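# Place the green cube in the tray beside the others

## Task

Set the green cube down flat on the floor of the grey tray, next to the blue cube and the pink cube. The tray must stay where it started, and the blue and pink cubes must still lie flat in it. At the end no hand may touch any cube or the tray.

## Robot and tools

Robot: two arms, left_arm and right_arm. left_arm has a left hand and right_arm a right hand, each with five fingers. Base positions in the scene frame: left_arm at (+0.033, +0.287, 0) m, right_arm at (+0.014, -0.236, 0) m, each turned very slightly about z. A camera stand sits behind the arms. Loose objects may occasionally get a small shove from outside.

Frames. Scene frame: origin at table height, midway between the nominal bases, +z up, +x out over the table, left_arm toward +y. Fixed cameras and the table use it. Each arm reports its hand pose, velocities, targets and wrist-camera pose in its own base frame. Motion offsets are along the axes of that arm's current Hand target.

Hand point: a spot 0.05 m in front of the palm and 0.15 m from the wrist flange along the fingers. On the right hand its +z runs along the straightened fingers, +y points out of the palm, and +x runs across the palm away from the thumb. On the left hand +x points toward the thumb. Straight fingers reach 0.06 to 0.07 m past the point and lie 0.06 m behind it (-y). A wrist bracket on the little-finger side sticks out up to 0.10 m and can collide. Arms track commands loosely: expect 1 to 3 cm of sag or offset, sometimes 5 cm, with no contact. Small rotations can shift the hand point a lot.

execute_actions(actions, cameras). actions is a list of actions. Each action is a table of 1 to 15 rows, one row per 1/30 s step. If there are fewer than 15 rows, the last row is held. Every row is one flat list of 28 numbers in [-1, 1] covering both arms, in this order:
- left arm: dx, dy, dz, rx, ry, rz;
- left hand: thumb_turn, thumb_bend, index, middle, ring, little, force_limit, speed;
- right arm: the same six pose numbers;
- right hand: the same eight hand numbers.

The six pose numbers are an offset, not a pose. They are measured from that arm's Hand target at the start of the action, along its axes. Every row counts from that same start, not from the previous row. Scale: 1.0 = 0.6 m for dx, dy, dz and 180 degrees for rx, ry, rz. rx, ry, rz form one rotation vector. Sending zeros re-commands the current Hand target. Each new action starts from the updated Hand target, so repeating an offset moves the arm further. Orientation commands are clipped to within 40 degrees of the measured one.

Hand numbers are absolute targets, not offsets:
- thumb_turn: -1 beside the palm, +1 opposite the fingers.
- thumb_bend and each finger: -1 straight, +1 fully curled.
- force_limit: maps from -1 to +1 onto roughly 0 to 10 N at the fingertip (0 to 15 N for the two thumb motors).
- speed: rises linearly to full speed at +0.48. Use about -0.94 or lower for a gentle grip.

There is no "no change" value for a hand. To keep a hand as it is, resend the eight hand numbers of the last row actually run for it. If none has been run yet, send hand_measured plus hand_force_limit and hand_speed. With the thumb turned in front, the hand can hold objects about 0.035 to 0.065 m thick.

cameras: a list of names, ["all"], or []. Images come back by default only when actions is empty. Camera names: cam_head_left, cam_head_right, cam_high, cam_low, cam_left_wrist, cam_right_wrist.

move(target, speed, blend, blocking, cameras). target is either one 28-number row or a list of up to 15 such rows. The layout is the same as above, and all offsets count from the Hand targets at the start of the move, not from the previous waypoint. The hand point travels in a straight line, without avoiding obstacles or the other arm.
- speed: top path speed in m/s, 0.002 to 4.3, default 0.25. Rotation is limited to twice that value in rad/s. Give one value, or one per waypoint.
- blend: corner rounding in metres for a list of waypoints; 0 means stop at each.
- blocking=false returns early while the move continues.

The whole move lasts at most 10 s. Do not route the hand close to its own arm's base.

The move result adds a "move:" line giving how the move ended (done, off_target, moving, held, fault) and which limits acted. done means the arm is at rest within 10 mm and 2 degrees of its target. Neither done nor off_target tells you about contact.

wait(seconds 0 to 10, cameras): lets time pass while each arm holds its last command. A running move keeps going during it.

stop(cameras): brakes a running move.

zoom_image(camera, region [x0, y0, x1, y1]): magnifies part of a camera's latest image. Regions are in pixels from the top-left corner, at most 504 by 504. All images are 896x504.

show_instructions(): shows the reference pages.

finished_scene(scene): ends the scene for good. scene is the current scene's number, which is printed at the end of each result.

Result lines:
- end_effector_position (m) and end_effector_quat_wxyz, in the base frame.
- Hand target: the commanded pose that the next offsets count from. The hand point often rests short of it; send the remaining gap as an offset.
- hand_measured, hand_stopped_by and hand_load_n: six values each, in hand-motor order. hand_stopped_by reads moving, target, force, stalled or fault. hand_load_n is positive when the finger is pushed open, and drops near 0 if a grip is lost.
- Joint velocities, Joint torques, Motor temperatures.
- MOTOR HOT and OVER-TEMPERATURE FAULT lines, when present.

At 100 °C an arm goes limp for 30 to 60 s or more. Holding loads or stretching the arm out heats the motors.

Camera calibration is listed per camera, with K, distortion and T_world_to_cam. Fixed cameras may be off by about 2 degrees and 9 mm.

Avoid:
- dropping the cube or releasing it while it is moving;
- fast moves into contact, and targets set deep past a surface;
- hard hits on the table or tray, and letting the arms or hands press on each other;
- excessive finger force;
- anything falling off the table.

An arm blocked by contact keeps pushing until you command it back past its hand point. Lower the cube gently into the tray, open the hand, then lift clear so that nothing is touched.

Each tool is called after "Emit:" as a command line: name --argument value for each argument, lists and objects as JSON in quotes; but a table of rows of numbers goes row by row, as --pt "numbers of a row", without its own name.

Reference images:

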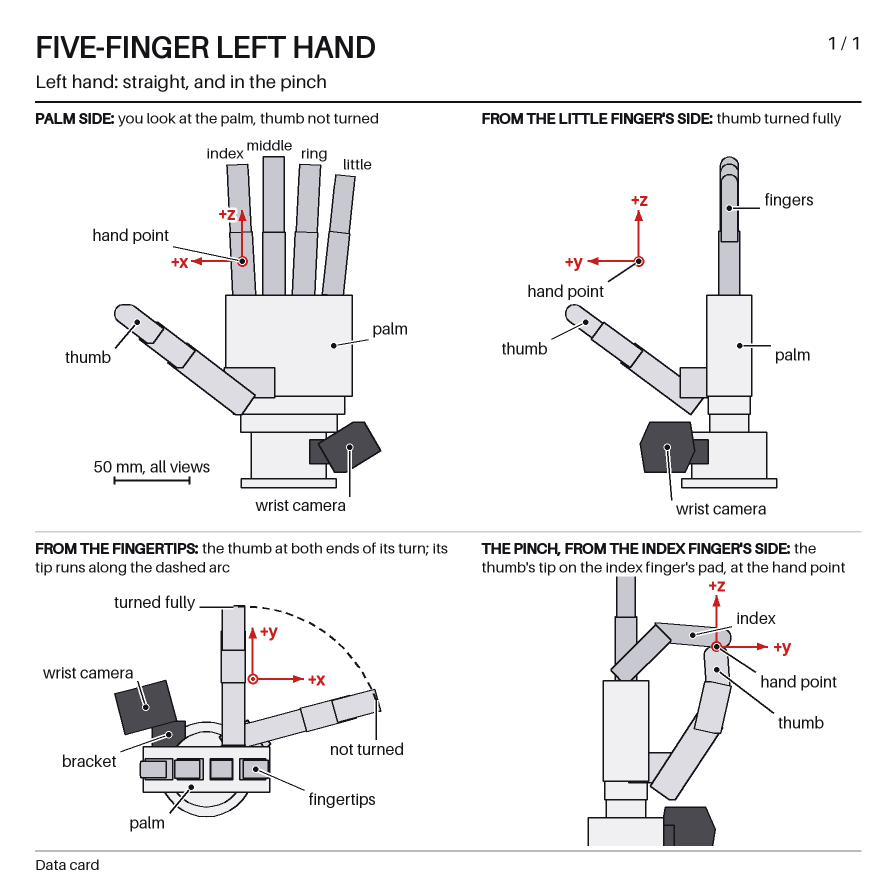

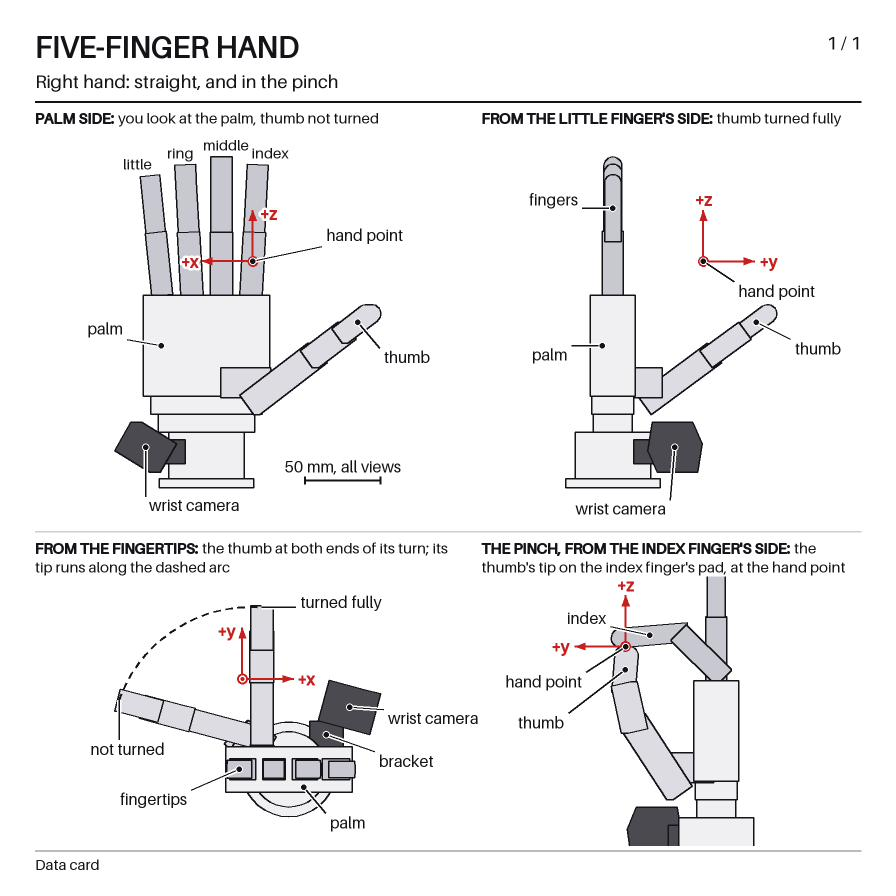

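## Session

Emit:
execute_actions --actions '[]'

Scene clock: 0.00 s.
left_arm: end_effector_position=(+0.4274, +0.0738, +0.1458) hand_measured=(-1.000, -1.000, -1.000, -1.000, -1.000, -1.000) hand_load_n=(+0.5, +0.0, +0.0, +0.0, +0.0, +0.0) hand_stopped_by=(target, target, target, target, target, target) hand_force_limit=0.00 hand_speed=-0.80 end_effector_quat_wxyz=(+0.167, -0.326, +0.920, -0.141) | right_arm: end_effector_position=(+0.1379, -0.2733, +0.1608) hand_measured=(-1.000, -1.000, -1.000, -1.000, -1.000, -1.000) hand_load_n=(+0.0, +0.0, +0.0, +0.0, +0.0, +0.0) hand_stopped_by=(target, target, target, target, target, target) hand_force_limit=0.00 hand_speed=-0.80 end_effector_quat_wxyz=(-0.172, +0.548, +0.804, -0.157)
Joint positions: left_arm=[0.191 1.378 1.123 -0.934 0.225 1.037] | right_arm=[-0.992 1.185 0.998 -1.595 0.423 1.821]
Joint velocities: within noise
Joint torques (N m): no reading
Motor temperatures (°C): left_arm=[23 24 25 25 24 23] | right_arm=[23 24 27 25 21 25]
Heat: left arm: hottest elbow 25 °C; right arm: hottest elbow 27 °C.
Hand target: left_arm +0.4442, +0.0730, +0.1683; +0.196, -0.315, +0.917, -0.148 | right_arm +0.1426, -0.2779, +0.1709; -0.164, +0.545, +0.806, -0.163
camera_calibration:
cam_left_wrist: T_world_to_cam=[[0.332386, -0.890139, 0.311724, -0.123841], [-0.932441, -0.260497, 0.250388, 0.372236], [-0.141677, -0.37389, -0.916588, 0.330781], [0, 0, 0, 1]] pos_world=[0.435115, 0.110407, 0.24859]
cam_right_wrist: T_world_to_cam=[[0.707488, 0.606879, -0.362158, 0.123418], [0.699418, -0.674753, 0.235633, -0.314964], [-0.101366, -0.420008, -0.901842, 0.155121], [0, 0, 0, 1]] pos_world=[0.148699, -0.222271, 0.258808]

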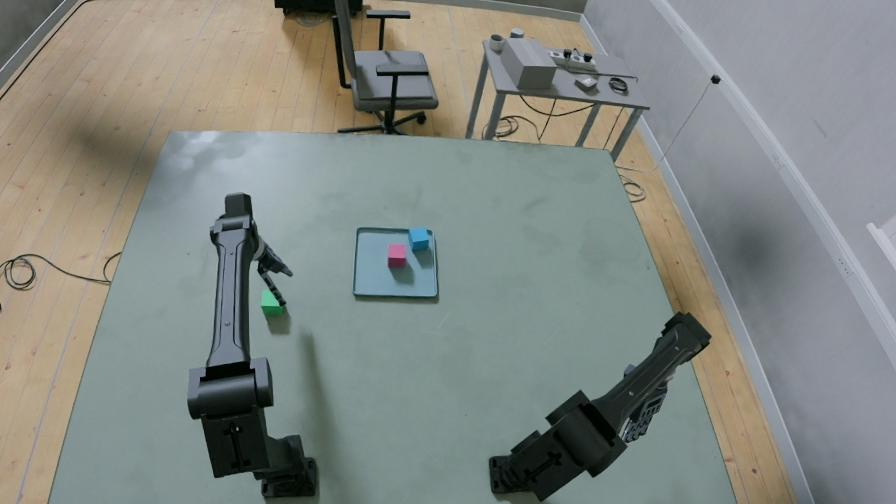

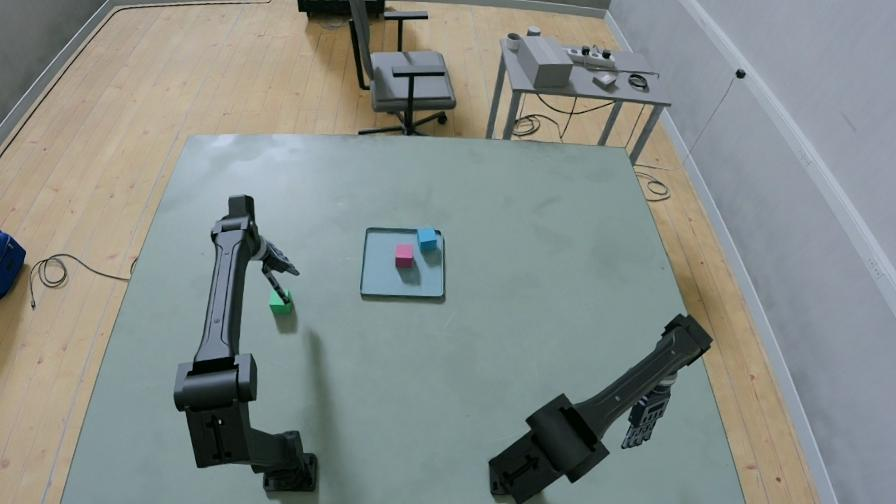

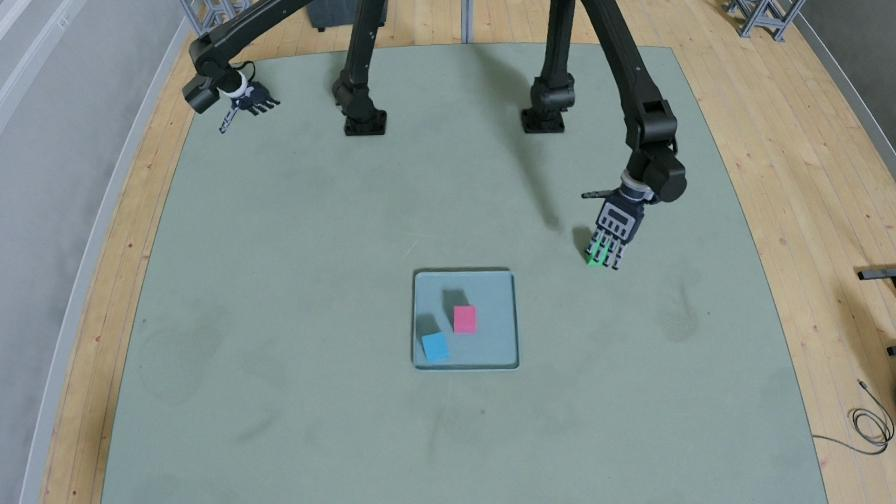

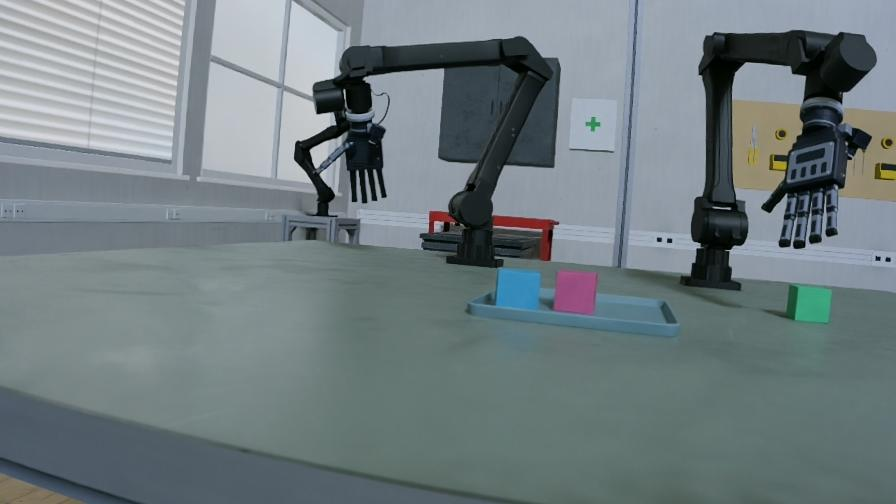

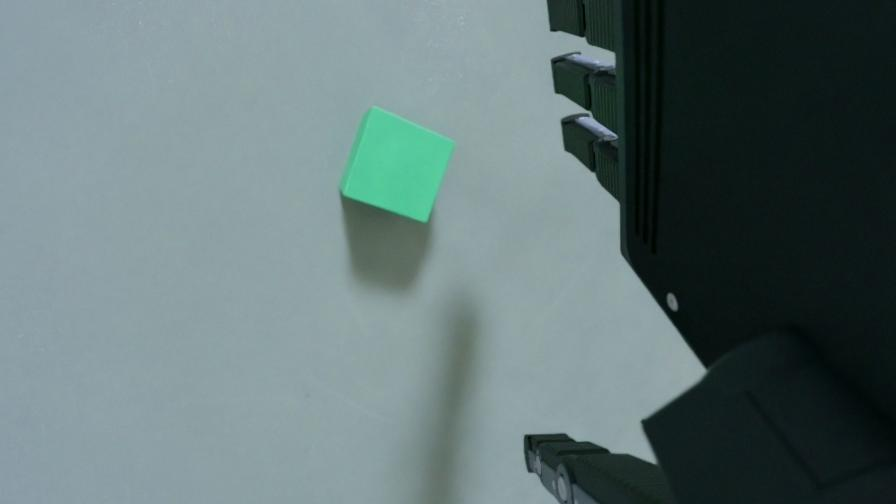

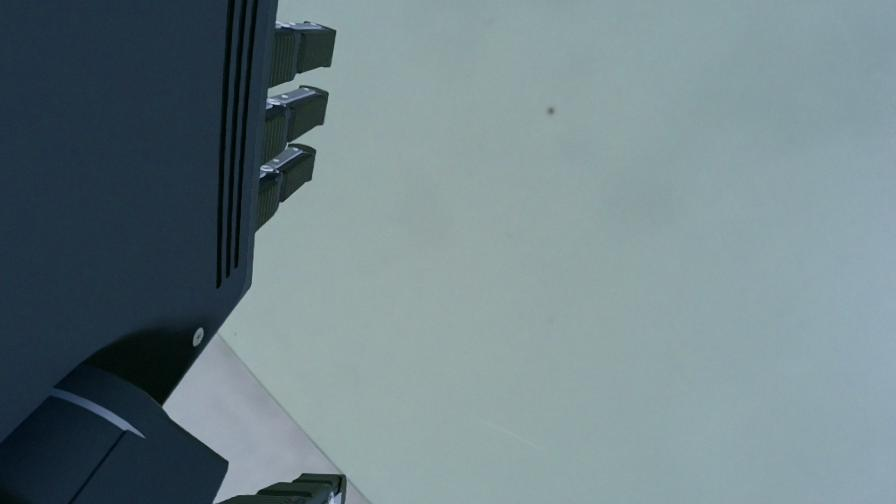

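Emit:
zoom_image --camera "cam_left_wrist" --region '[320, 85, 480, 245]'

Emit:
zoom_image --camera "cam_head_left" --region '[240, 270, 310, 340]'

Emit:
zoom_image --camera "cam_head_left" --region '[340, 215, 450, 310]'

Scaled by 3.150 from the camera's 896x504 image, which has a finer 1280x720 frame.

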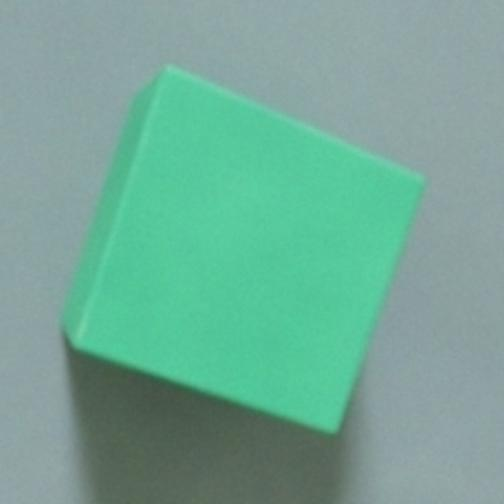

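Scaled by 7.200 from the camera's 896x504 image, which has a finer 1280x720 frame.

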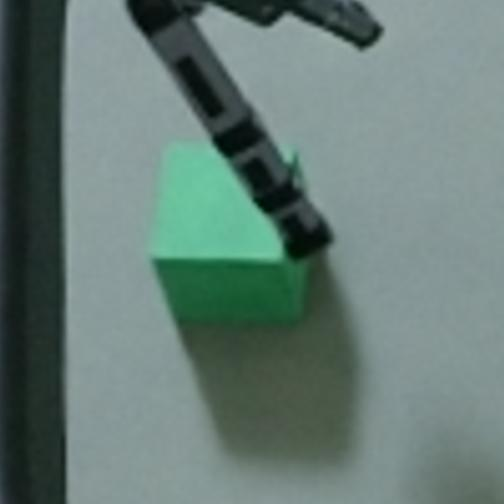

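Scaled by 4.582 from the camera's 896x504 image, which has a finer 1280x720 frame.

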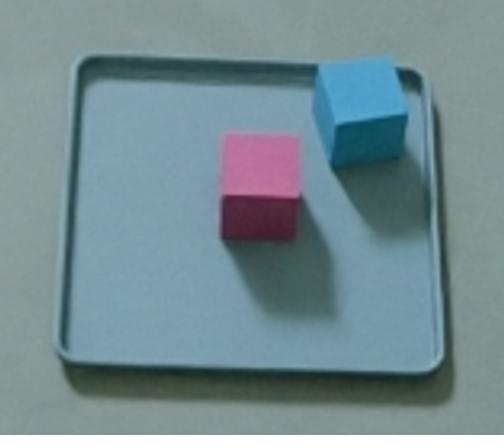

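Emit:
move --pt "0.0145 -0.0138 0.0363 0.1546 -0.1242 -0.2552 1 -1 -0.6 -0.6 -1 -1 0 0.4 0 0 0 0 0 0 -1 -1 -1 -1 -1 -1 0 -0.8" --speed 0.35 --cameras '["cam_high","cam_low","cam_left_wrist","cam_head_left"]'

Emit:
zoom_image --camera "cam_left_wrist" --region '[100, 40, 500, 360]'

Emit:
zoom_image --camera "cam_low" --region '[700, 140, 896, 340]'

Scene clock: 48.47 s.
left_arm: end_effector_position=(+0.4442, +0.0600, +0.1308) hand_measured=(+1.000, -1.000, -0.600, -0.600, -1.000, -1.000) hand_load_n=(-0.5, +0.0, +0.0, +0.0, -0.5, +0.0) hand_stopped_by=(target, target, target, target, target, target) hand_force_limit=0.00 hand_speed=0.40 end_effector_quat_wxyz=(-0.339, +0.618, -0.622, +0.341) | right_arm: end_effector_position=(+0.1379, -0.2733, +0.1608) hand_measured=(-1.000, -1.000, -1.000, -1.000, -1.000, -1.000) hand_load_n=(+0.0, +0.0, +0.0, +0.0, +0.0, +0.0) hand_stopped_by=(target, target, target, target, target, target) hand_force_limit=0.00 hand_speed=-0.80 end_effector_quat_wxyz=(-0.172, +0.548, +0.804, -0.157)
Joint positions: left_arm=[0.286 1.14 0.661 -0.108 0.245 0.161] | right_arm=[-0.992 1.185 0.998 -1.595 0.423 1.821]
Joint torques (N m): left_arm=[-0.97 -11.22 7.82 2.1 0.05 -0.18] | right_arm=[0.21 -4.25 8.81 0.03 0.33 -0.01]
Heat: left arm: hottest elbow 29 °C; right arm: hottest elbow 31 °C.
Hand target: left_arm +0.4520, +0.0580, +0.1502; -0.359, +0.609, -0.609, +0.359 | right_arm +0.1426, -0.2779, +0.1709; -0.164, +0.545, +0.806, -0.163
Off the commanded pose: left_arm 0.021 m, 4 deg | right_arm 0.012 m, 1 deg.
move: off_target (left_arm, right_arm)
camera_calibration:
cam_left_wrist: T_world_to_cam=[[0.503331, -0.268892, 0.821191, -0.316842], [-0.599725, -0.79289, 0.107962, 0.290879], [0.622084, -0.546829, -0.560347, -0.0612622], [0, 0, 0, 1]] pos_world=[0.372034, 0.111939, 0.194455]
Images, in order (width x height): cam_head_left 896x504, cam_high 896x504, cam_low 896x504, cam_left_wrist 896x504.

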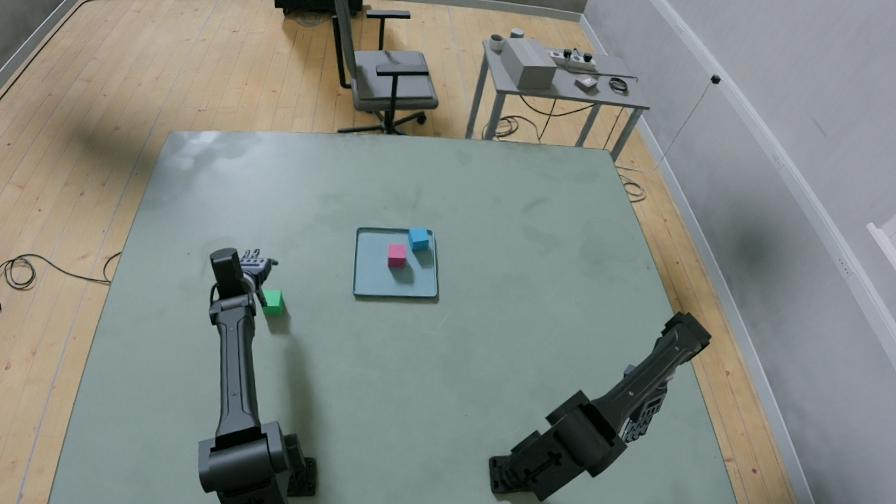

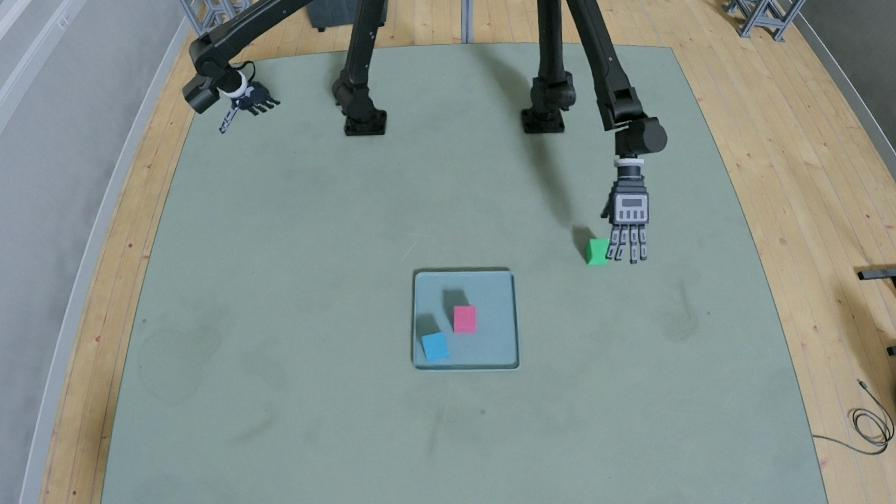

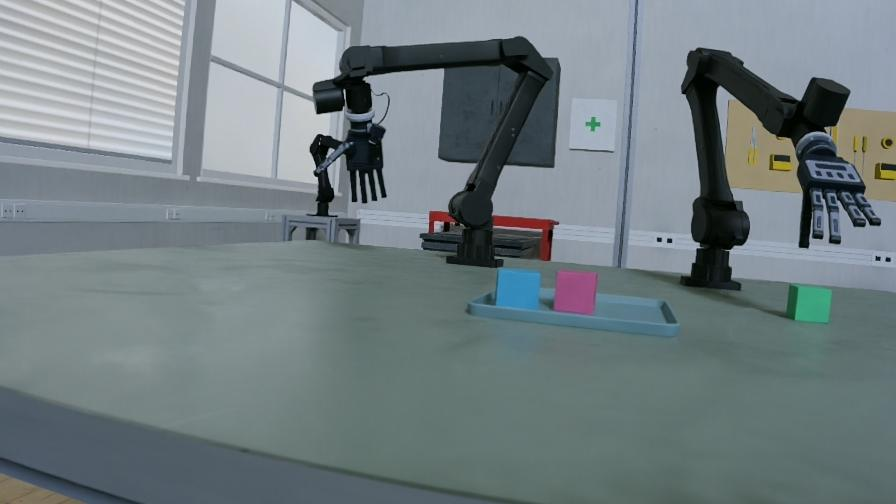

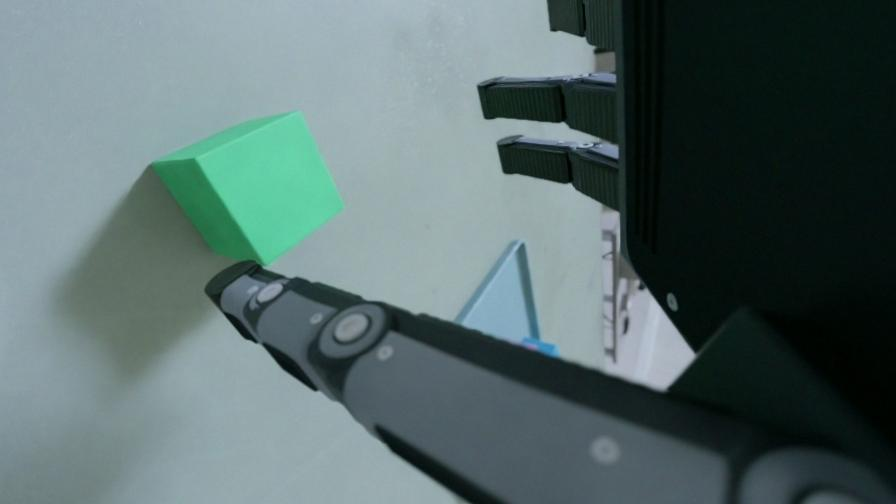

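Scaled by 1.260 from the camera's 896x504 image, which has a finer 1280x720 frame.

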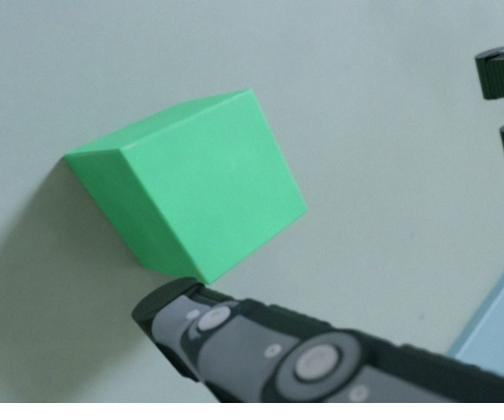

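Scaled by 2.520 from the camera's 896x504 image, which has a finer 1280x720 frame.

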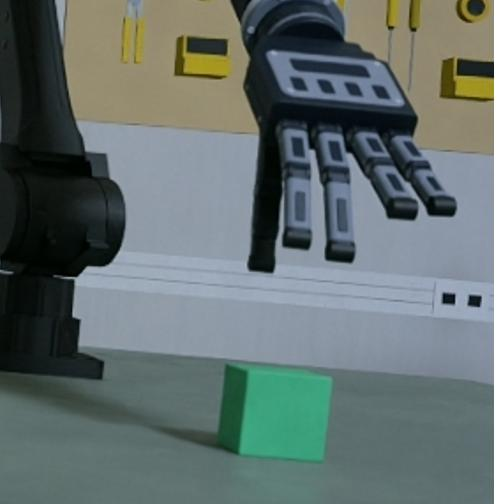

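Emit:
move --pt "0.0017 0.124 0.0687 0 0 0 1 -1 -0.6 -0.6 -1 -1 0 0.4 0 0 0 0 0 0 -1 -1 -1 -1 -1 -1 0 -0.8" --speed 0.15 --cameras '["cam_high","cam_low","cam_left_wrist"]'

Emit:
zoom_image --camera "cam_low" --region '[700, 140, 896, 340]'

Scene clock: 70.77 s.
left_arm: end_effector_position=(+0.4411, +0.0597, +0.0517) hand_measured=(+1.000, -1.000, -0.600, -0.600, -1.000, -1.000) hand_load_n=(+0.0, +0.0, +0.0, +0.0, +0.0, -0.5) hand_stopped_by=(target, target, target, target, target, target) hand_force_limit=0.00 hand_speed=0.40 end_effector_quat_wxyz=(-0.345, +0.617, -0.619, +0.343) | right_arm: end_effector_position=(+0.1379, -0.2733, +0.1608) hand_measured=(-1.000, -1.000, -1.000, -1.000, -1.000, -1.000) hand_load_n=(+0.0, +0.0, +0.0, +0.0, +0.0, +0.0) hand_stopped_by=(target, target, target, target, target, target) hand_force_limit=0.00 hand_speed=-0.80 end_effector_quat_wxyz=(-0.172, +0.548, +0.804, -0.157)
Joint positions: left_arm=[0.286 1.301 0.523 0.205 0.24 0.158] | right_arm=[-0.992 1.185 0.998 -1.595 0.423 1.821]
Joint torques (N m): left_arm=[-0.97 -9.93 6.93 1.99 -0.01 -0.21] | right_arm=[0.15 -4.31 8.85 0.03 0.32 -0.02]
Motor temperatures (°C): left_arm=[23 25 31 25 24 23] | right_arm=[23 24 32 25 22 25]
Heat: left arm: hottest elbow 31 °C; right arm: hottest elbow 32 °C.
Hand target: left_arm +0.4521, +0.0569, +0.0651; -0.359, +0.609, -0.609, +0.359 | right_arm +0.1426, -0.2779, +0.1709; -0.164, +0.545, +0.806, -0.163
Off the commanded pose: left_arm 0.018 m, 3 deg | right_arm 0.012 m, 1 deg.
move: off_target (left_arm, right_arm)
camera_calibration:
cam_left_wrist: T_world_to_cam=[[0.494528, -0.269248, 0.826406, -0.246783], [-0.596645, -0.796558, 0.0975145, 0.296764], [0.632025, -0.541295, -0.554566, -0.108794], [0, 0, 0, 1]] pos_world=[0.367864, 0.111055, 0.114671]
Images, in order (width x height): cam_high 896x504, cam_low 896x504, cam_left_wrist 896x504.

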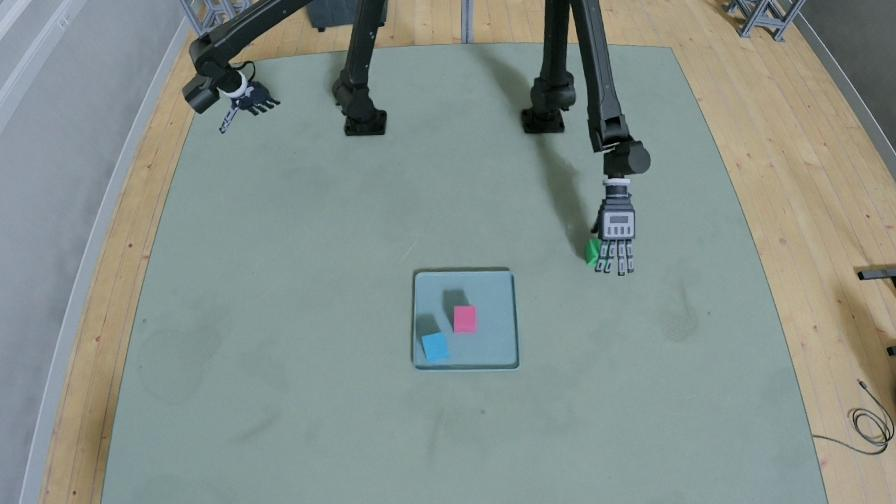

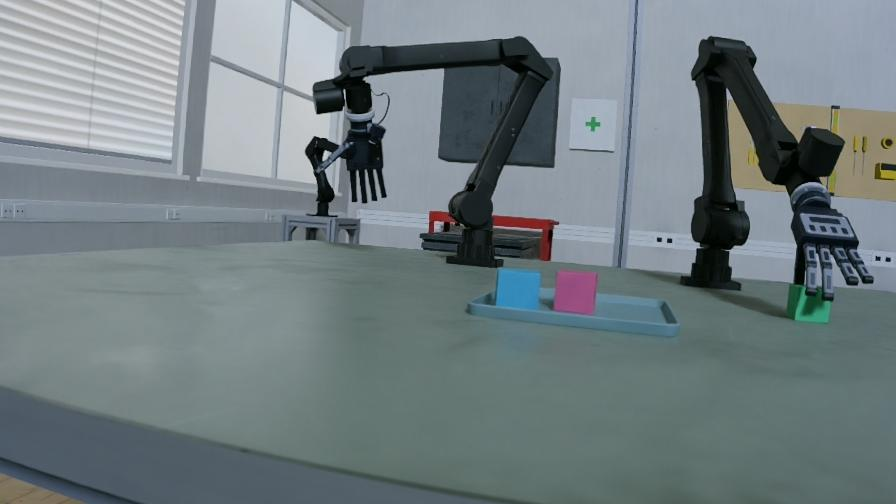

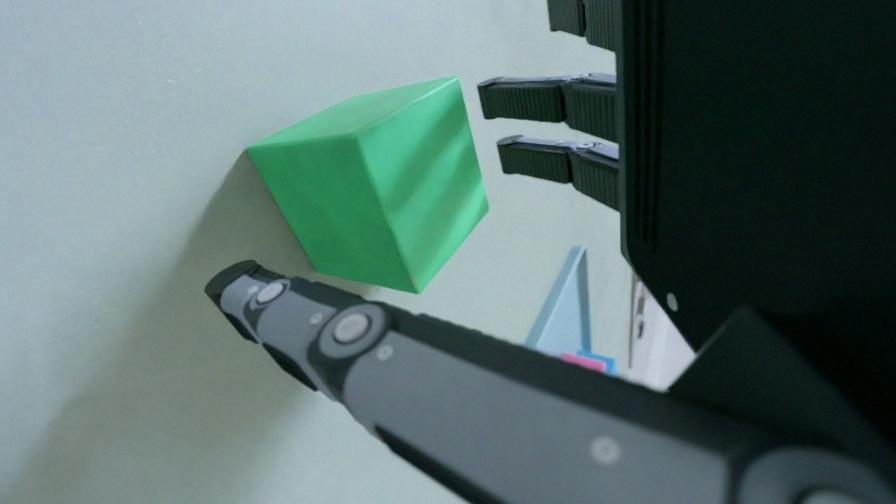

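Scaled by 2.520 from the camera's 896x504 image, which has a finer 1280x720 frame.

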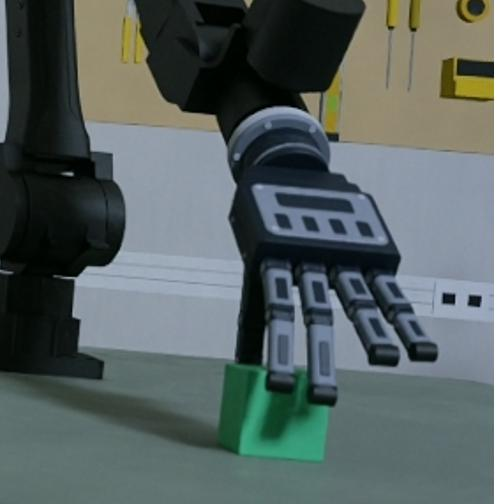

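Emit:
move --pt "0 0 0 0 0 0 1 0.2 0.2 0.2 -1 -1 -0.2 -0.9 0 0 0 0 0 0 -1 -1 -1 -1 -1 -1 0 -0.8" --speed 0.15 --cameras '["cam_low","cam_left_wrist"]'

Emit:
zoom_image --camera "cam_low" --region '[700, 140, 896, 340]'

Scene clock: 84.93 s.
left_arm: end_effector_position=(+0.4415, +0.0592, +0.0520) hand_measured=(+1.000, -0.730, -0.052, -0.070, -1.000, -1.000) hand_load_n=(-2.0, +9.0, +5.5, +2.0, +0.0, +0.0) hand_stopped_by=(target, force, force, force, target, target) hand_force_limit=-0.20 hand_speed=-0.90 end_effector_quat_wxyz=(-0.346, +0.616, -0.619, +0.343) | right_arm: end_effector_position=(+0.1379, -0.2733, +0.1608) hand_measured=(-1.000, -1.000, -1.000, -1.000, -1.000, -1.000) hand_load_n=(+0.0, +0.0, +0.0, +0.0, -0.5, +0.0) hand_stopped_by=(target, target, target, target, target, target) hand_force_limit=0.00 hand_speed=-0.80 end_effector_quat_wxyz=(-0.172, +0.548, +0.804, -0.157)
Joint positions: left_arm=[0.284 1.301 0.523 0.206 0.24 0.158] | right_arm=[-0.992 1.185 0.998 -1.595 0.423 1.821]
Joint torques (N m): left_arm=[-1.08 -10.81 6.9 2 -0.05 -0.19] | right_arm=[0.21 -4.31 8.84 0.03 0.33 -0.01]
Heat: left arm: hottest elbow 30 °C; right arm: hottest elbow 33 °C.
Hand target: left_arm +0.4521, +0.0569, +0.0651; -0.359, +0.609, -0.609, +0.359 | right_arm +0.1426, -0.2779, +0.1709; -0.164, +0.545, +0.806, -0.163
Off the commanded pose: left_arm 0.017 m, 3 deg | right_arm 0.012 m, 1 deg.
move: off_target (left_arm, right_arm)
camera_calibration:
cam_left_wrist: T_world_to_cam=[[0.492802, -0.270407, 0.827059, -0.246594], [-0.598053, -0.795661, 0.0962081, 0.297153], [0.632043, -0.542036, -0.553821, -0.109217], [0, 0, 0, 1]] pos_world=[0.368265, 0.110553, 0.114873]
Images, in order (width x height): cam_low 896x504, cam_left_wrist 896x504.

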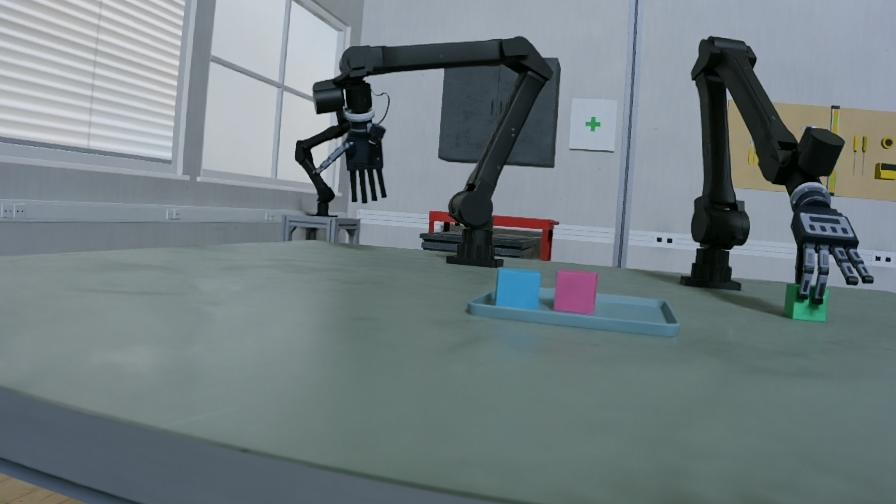

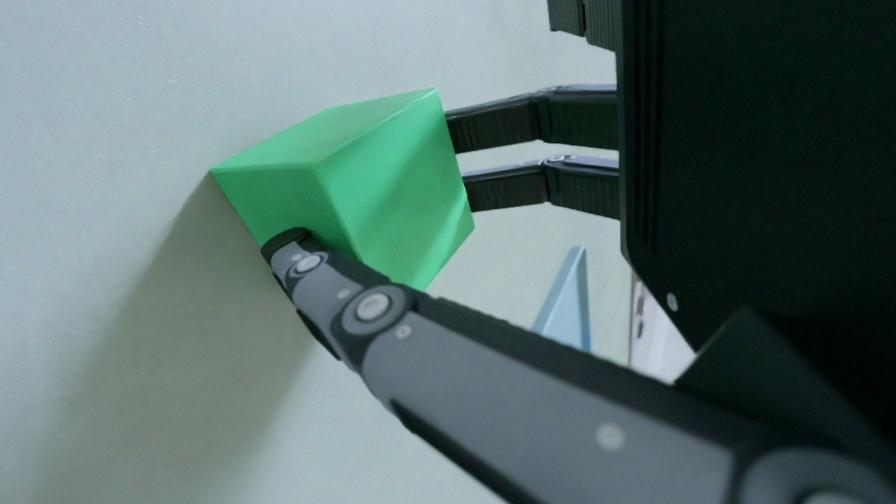

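Scaled by 2.520 from the camera's 896x504 image, which has a finer 1280x720 frame.

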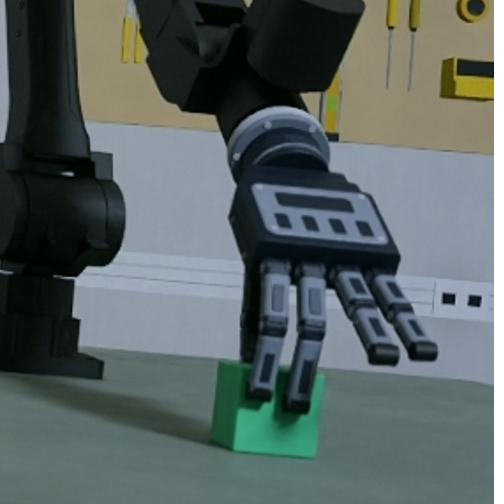

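Emit:
move --pt "0 -0.1167 -0.0647 0 0 0 1 0.2 0.2 0.2 -1 -1 -0.2 -0.9 0 0 0 0 0 0 -1 -1 -1 -1 -1 -1 0 -0.8" --pt "0.4433 -0.2387 0.1555 0.011 0 0 1 0.2 0.2 0.2 -1 -1 -0.2 -0.9 0 0 0 0 0 0 -1 -1 -1 -1 -1 -1 0 -0.8" --speed '[0.15,0.25]' --blend '[0.03,0]' --cameras '["cam_high","cam_low","cam_left_wrist","cam_head_left"]'

Emit:
zoom_image --camera "cam_high" --region '[400, 210, 580, 390]'

Emit:
zoom_image --camera "cam_low" --region '[450, 130, 700, 350]'

Scene clock: 99.67 s.
left_arm: end_effector_position=(+0.5663, -0.2018, +0.0973) hand_measured=(+1.000, -0.730, -0.052, -0.070, -1.000, -1.000) hand_load_n=(-2.0, +9.0, +5.5, +2.0, +0.0, +0.0) hand_stopped_by=(target, force, force, force, target, target) hand_force_limit=-0.20 hand_speed=-0.90 end_effector_quat_wxyz=(-0.349, +0.602, -0.639, +0.329) | right_arm: end_effector_position=(+0.1379, -0.2733, +0.1608) hand_measured=(-1.000, -1.000, -1.000, -1.000, -1.000, -1.000) hand_load_n=(+0.0, +0.0, -0.5, +0.0, +0.0, +0.5) hand_stopped_by=(target, target, target, target, target, target) hand_force_limit=0.00 hand_speed=-0.80 end_effector_quat_wxyz=(-0.172, +0.548, +0.804, -0.157)
Joint positions: left_arm=[-0.38 1.575 0.986 -0.016 -0.318 -0.153] | right_arm=[-0.992 1.185 0.998 -1.595 0.423 1.821]
Joint torques (N m): left_arm=[0.21 -15.79 12.77 1.72 -0.29 -0.15] | right_arm=[0.26 -4.31 8.85 0.05 0.33 -0.02]
Heat: left arm: hottest elbow 30 °C; right arm: hottest elbow 33 °C.
Hand target: left_arm +0.6029, -0.2091, +0.1454; -0.370, +0.603, -0.603, +0.370 | right_arm +0.1426, -0.2779, +0.1709; -0.164, +0.545, +0.806, -0.163
Off the commanded pose: left_arm 0.061 m, 7 deg | right_arm 0.012 m, 1 deg.
move: off_target (left_arm, right_arm)
camera_calibration:
cam_left_wrist: T_world_to_cam=[[0.498974, -0.321488, 0.80478, -0.427737], [-0.619018, -0.782128, 0.07136, 0.176749], [0.606499, -0.53378, -0.589269, -0.284831], [0, 0, 0, 1]] pos_world=[0.495591, -0.151309, 0.163779]
Images, in order (width x height): cam_head_left 896x504, cam_high 896x504, cam_low 896x504, cam_left_wrist 896x504.

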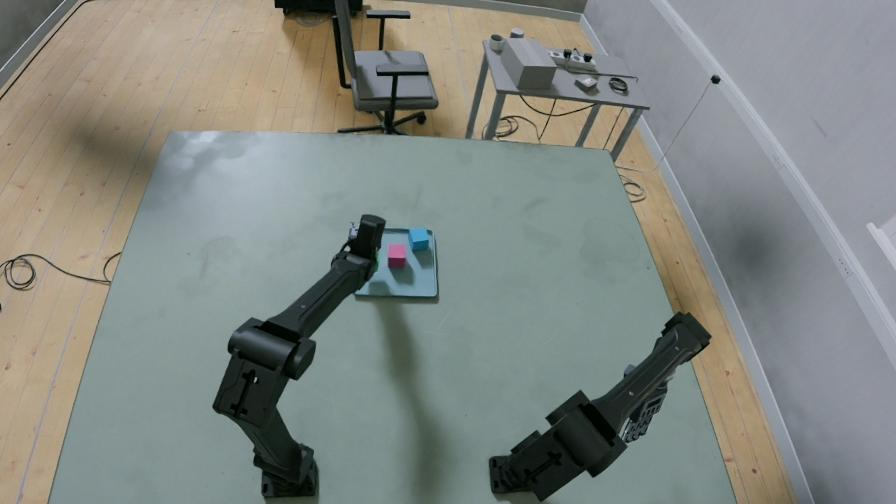

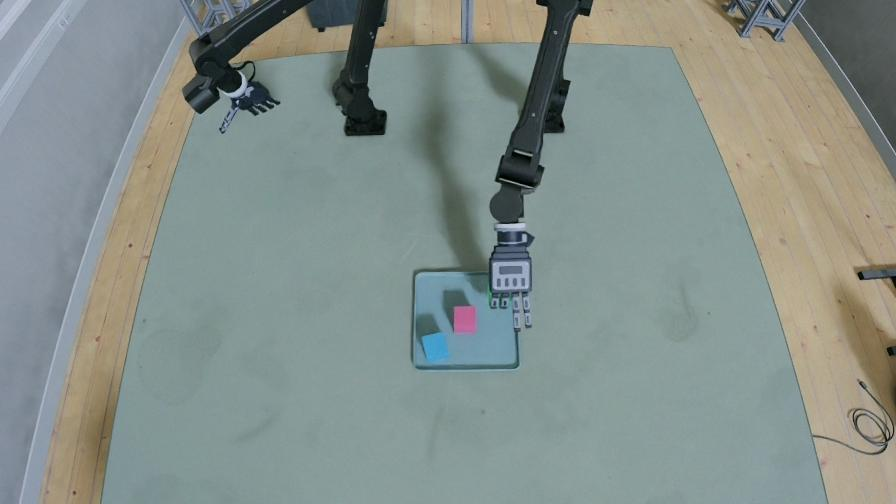

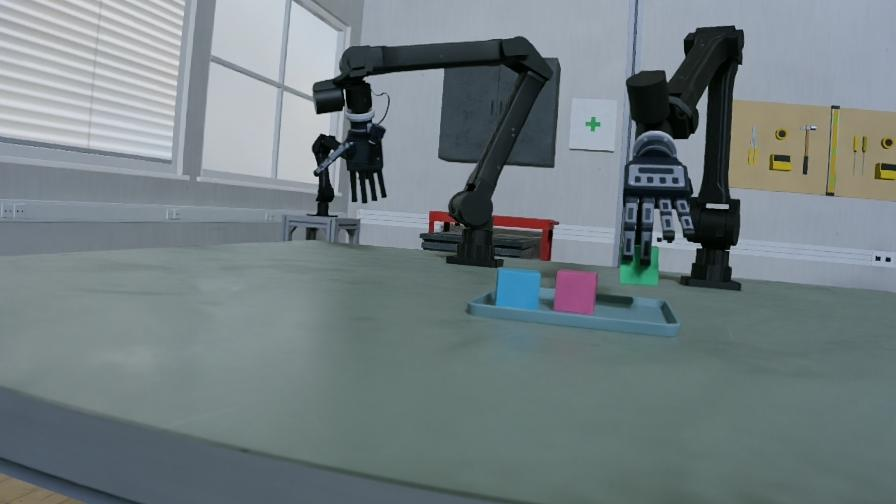

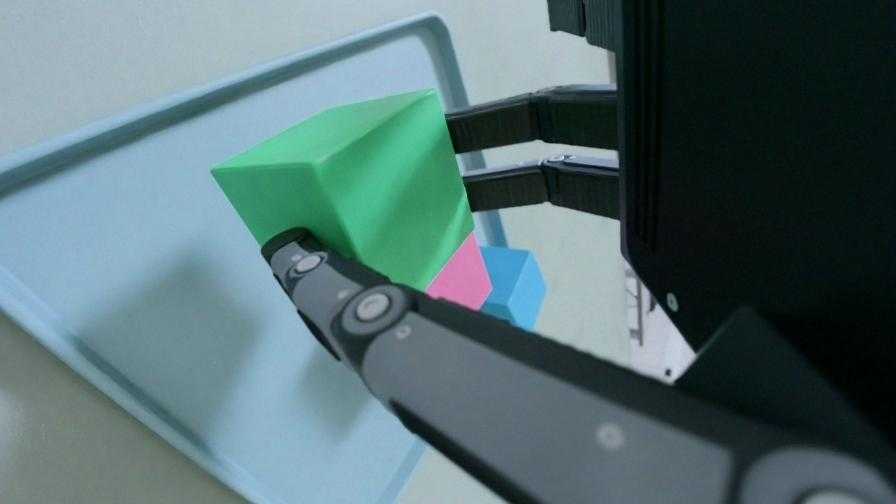

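Scaled by 2.800 from the camera's 896x504 image, which has a finer 1280x720 frame.

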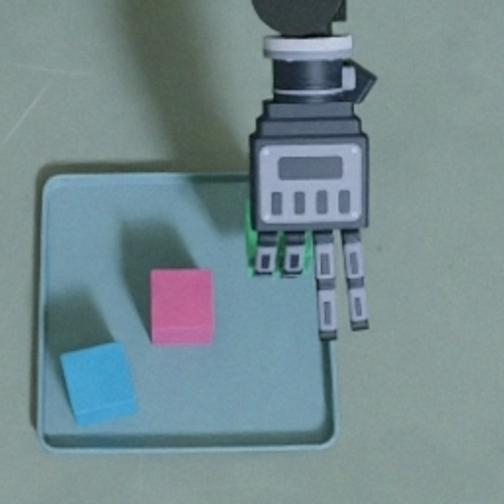

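Scaled by 2.016 from the camera's 896x504 image, which has a finer 1280x720 frame.

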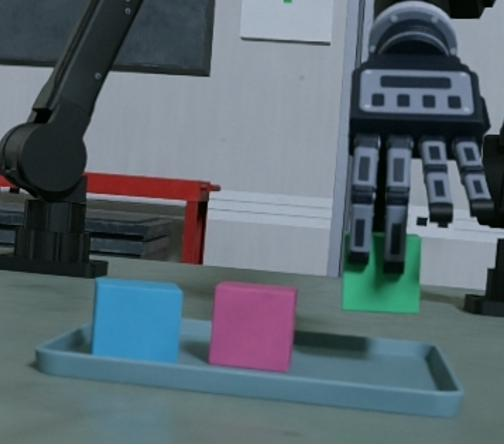

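Emit:
move --pt "0.0083 0.0492 -0.0048 0 0 0 1 0.2 0.2 0.2 -1 -1 -0.2 -0.9 0 0 0 0 0 0 -1 -1 -1 -1 -1 -1 0 -0.8" --speed 0.1 --cameras '["cam_high","cam_low"]'

Emit:
zoom_image --camera "cam_high" --region '[400, 210, 580, 390]'

Emit:
zoom_image --camera "cam_low" --region '[450, 130, 700, 350]'

Scene clock: 113.90 s.
left_arm: end_effector_position=(+0.5769, -0.2026, +0.1047) hand_measured=(+1.000, -0.730, -0.052, -0.070, -1.000, -1.000) hand_load_n=(-2.0, +9.0, +5.0, +2.0, +0.0, +0.0) hand_stopped_by=(target, force, force, force, target, target) hand_force_limit=-0.20 hand_speed=-0.90 end_effector_quat_wxyz=(-0.363, +0.603, -0.621, +0.344) | right_arm: end_effector_position=(+0.1379, -0.2733, +0.1608) hand_measured=(-1.000, -1.000, -1.000, -1.000, -1.000, -1.000) hand_load_n=(+0.0, +0.0, +0.0, +0.0, +0.0, +0.0) hand_stopped_by=(target, target, target, target, target, target) hand_force_limit=0.00 hand_speed=-0.80 end_effector_quat_wxyz=(-0.172, +0.548, +0.804, -0.157)
Joint positions: left_arm=[-0.38 1.582 0.986 0.037 -0.336 -0.163] | right_arm=[-0.992 1.185 0.998 -1.595 0.423 1.821]
Joint torques (N m): left_arm=[-1.44 -16.03 8.12 2.43 -0.3 -0.16] | right_arm=[0.21 -4.25 8.84 0.03 0.33 -0.03]
Heat: left arm: hottest elbow 34 °C; right arm: hottest elbow 33 °C.
Hand target: left_arm +0.5870, -0.2141, +0.1204; -0.370, +0.603, -0.603, +0.370 | right_arm +0.1426, -0.2779, +0.1709; -0.164, +0.545, +0.806, -0.163
Off the commanded pose: left_arm 0.022 m, 4 deg | right_arm 0.012 m, 1 deg.
move: off_target (left_arm, right_arm)
Images, in order (width x height): cam_high 896x504, cam_low 896x504.

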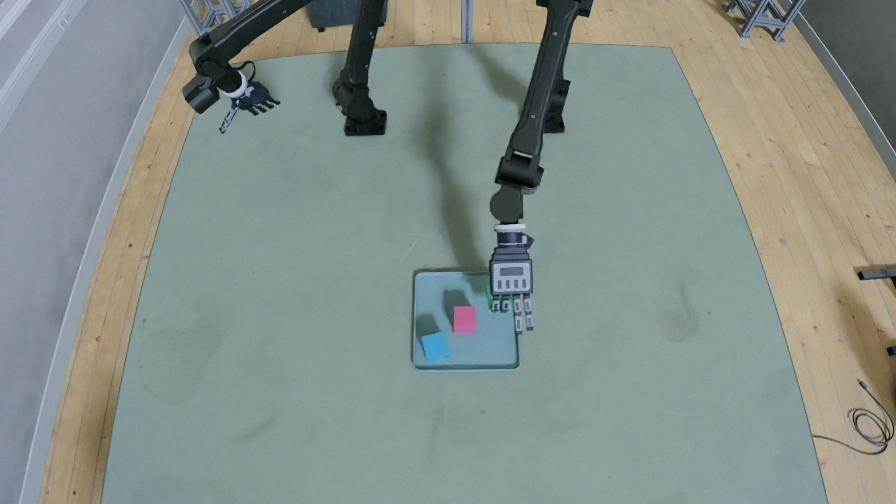

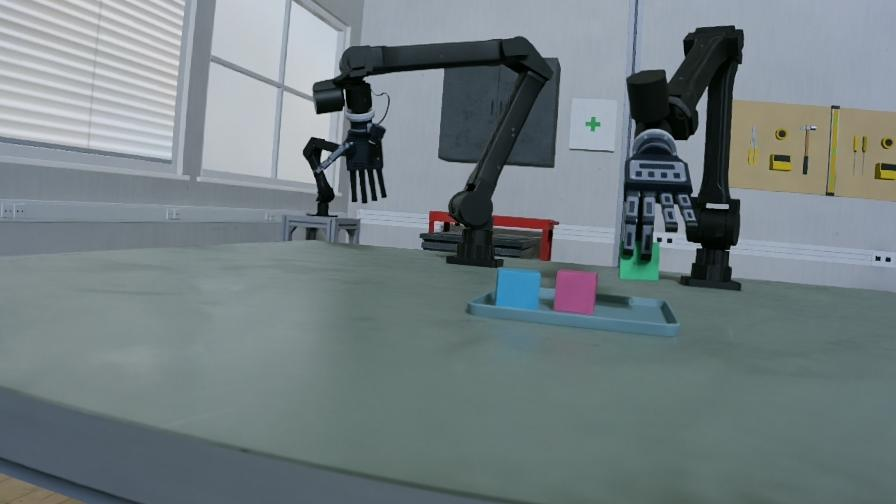

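Scaled by 2.800 from the camera's 896x504 image, which has a finer 1280x720 frame.

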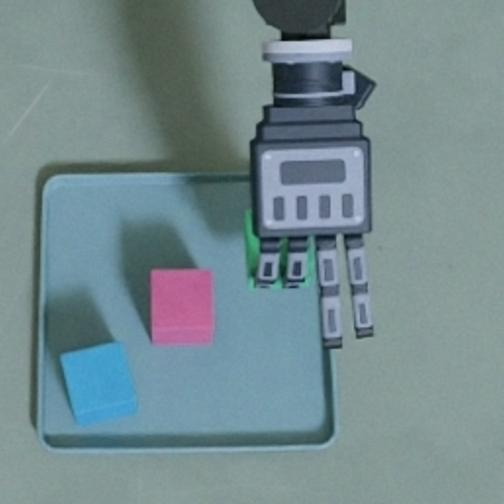

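Scaled by 2.016 from the camera's 896x504 image, which has a finer 1280x720 frame.

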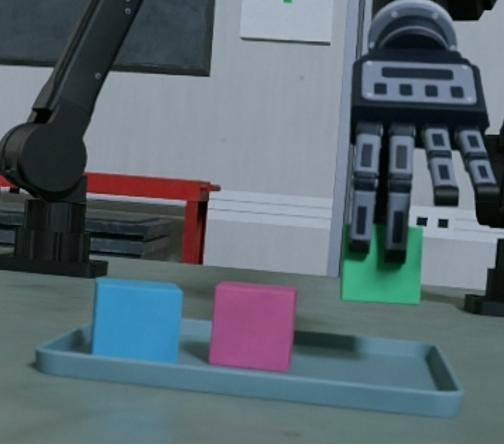

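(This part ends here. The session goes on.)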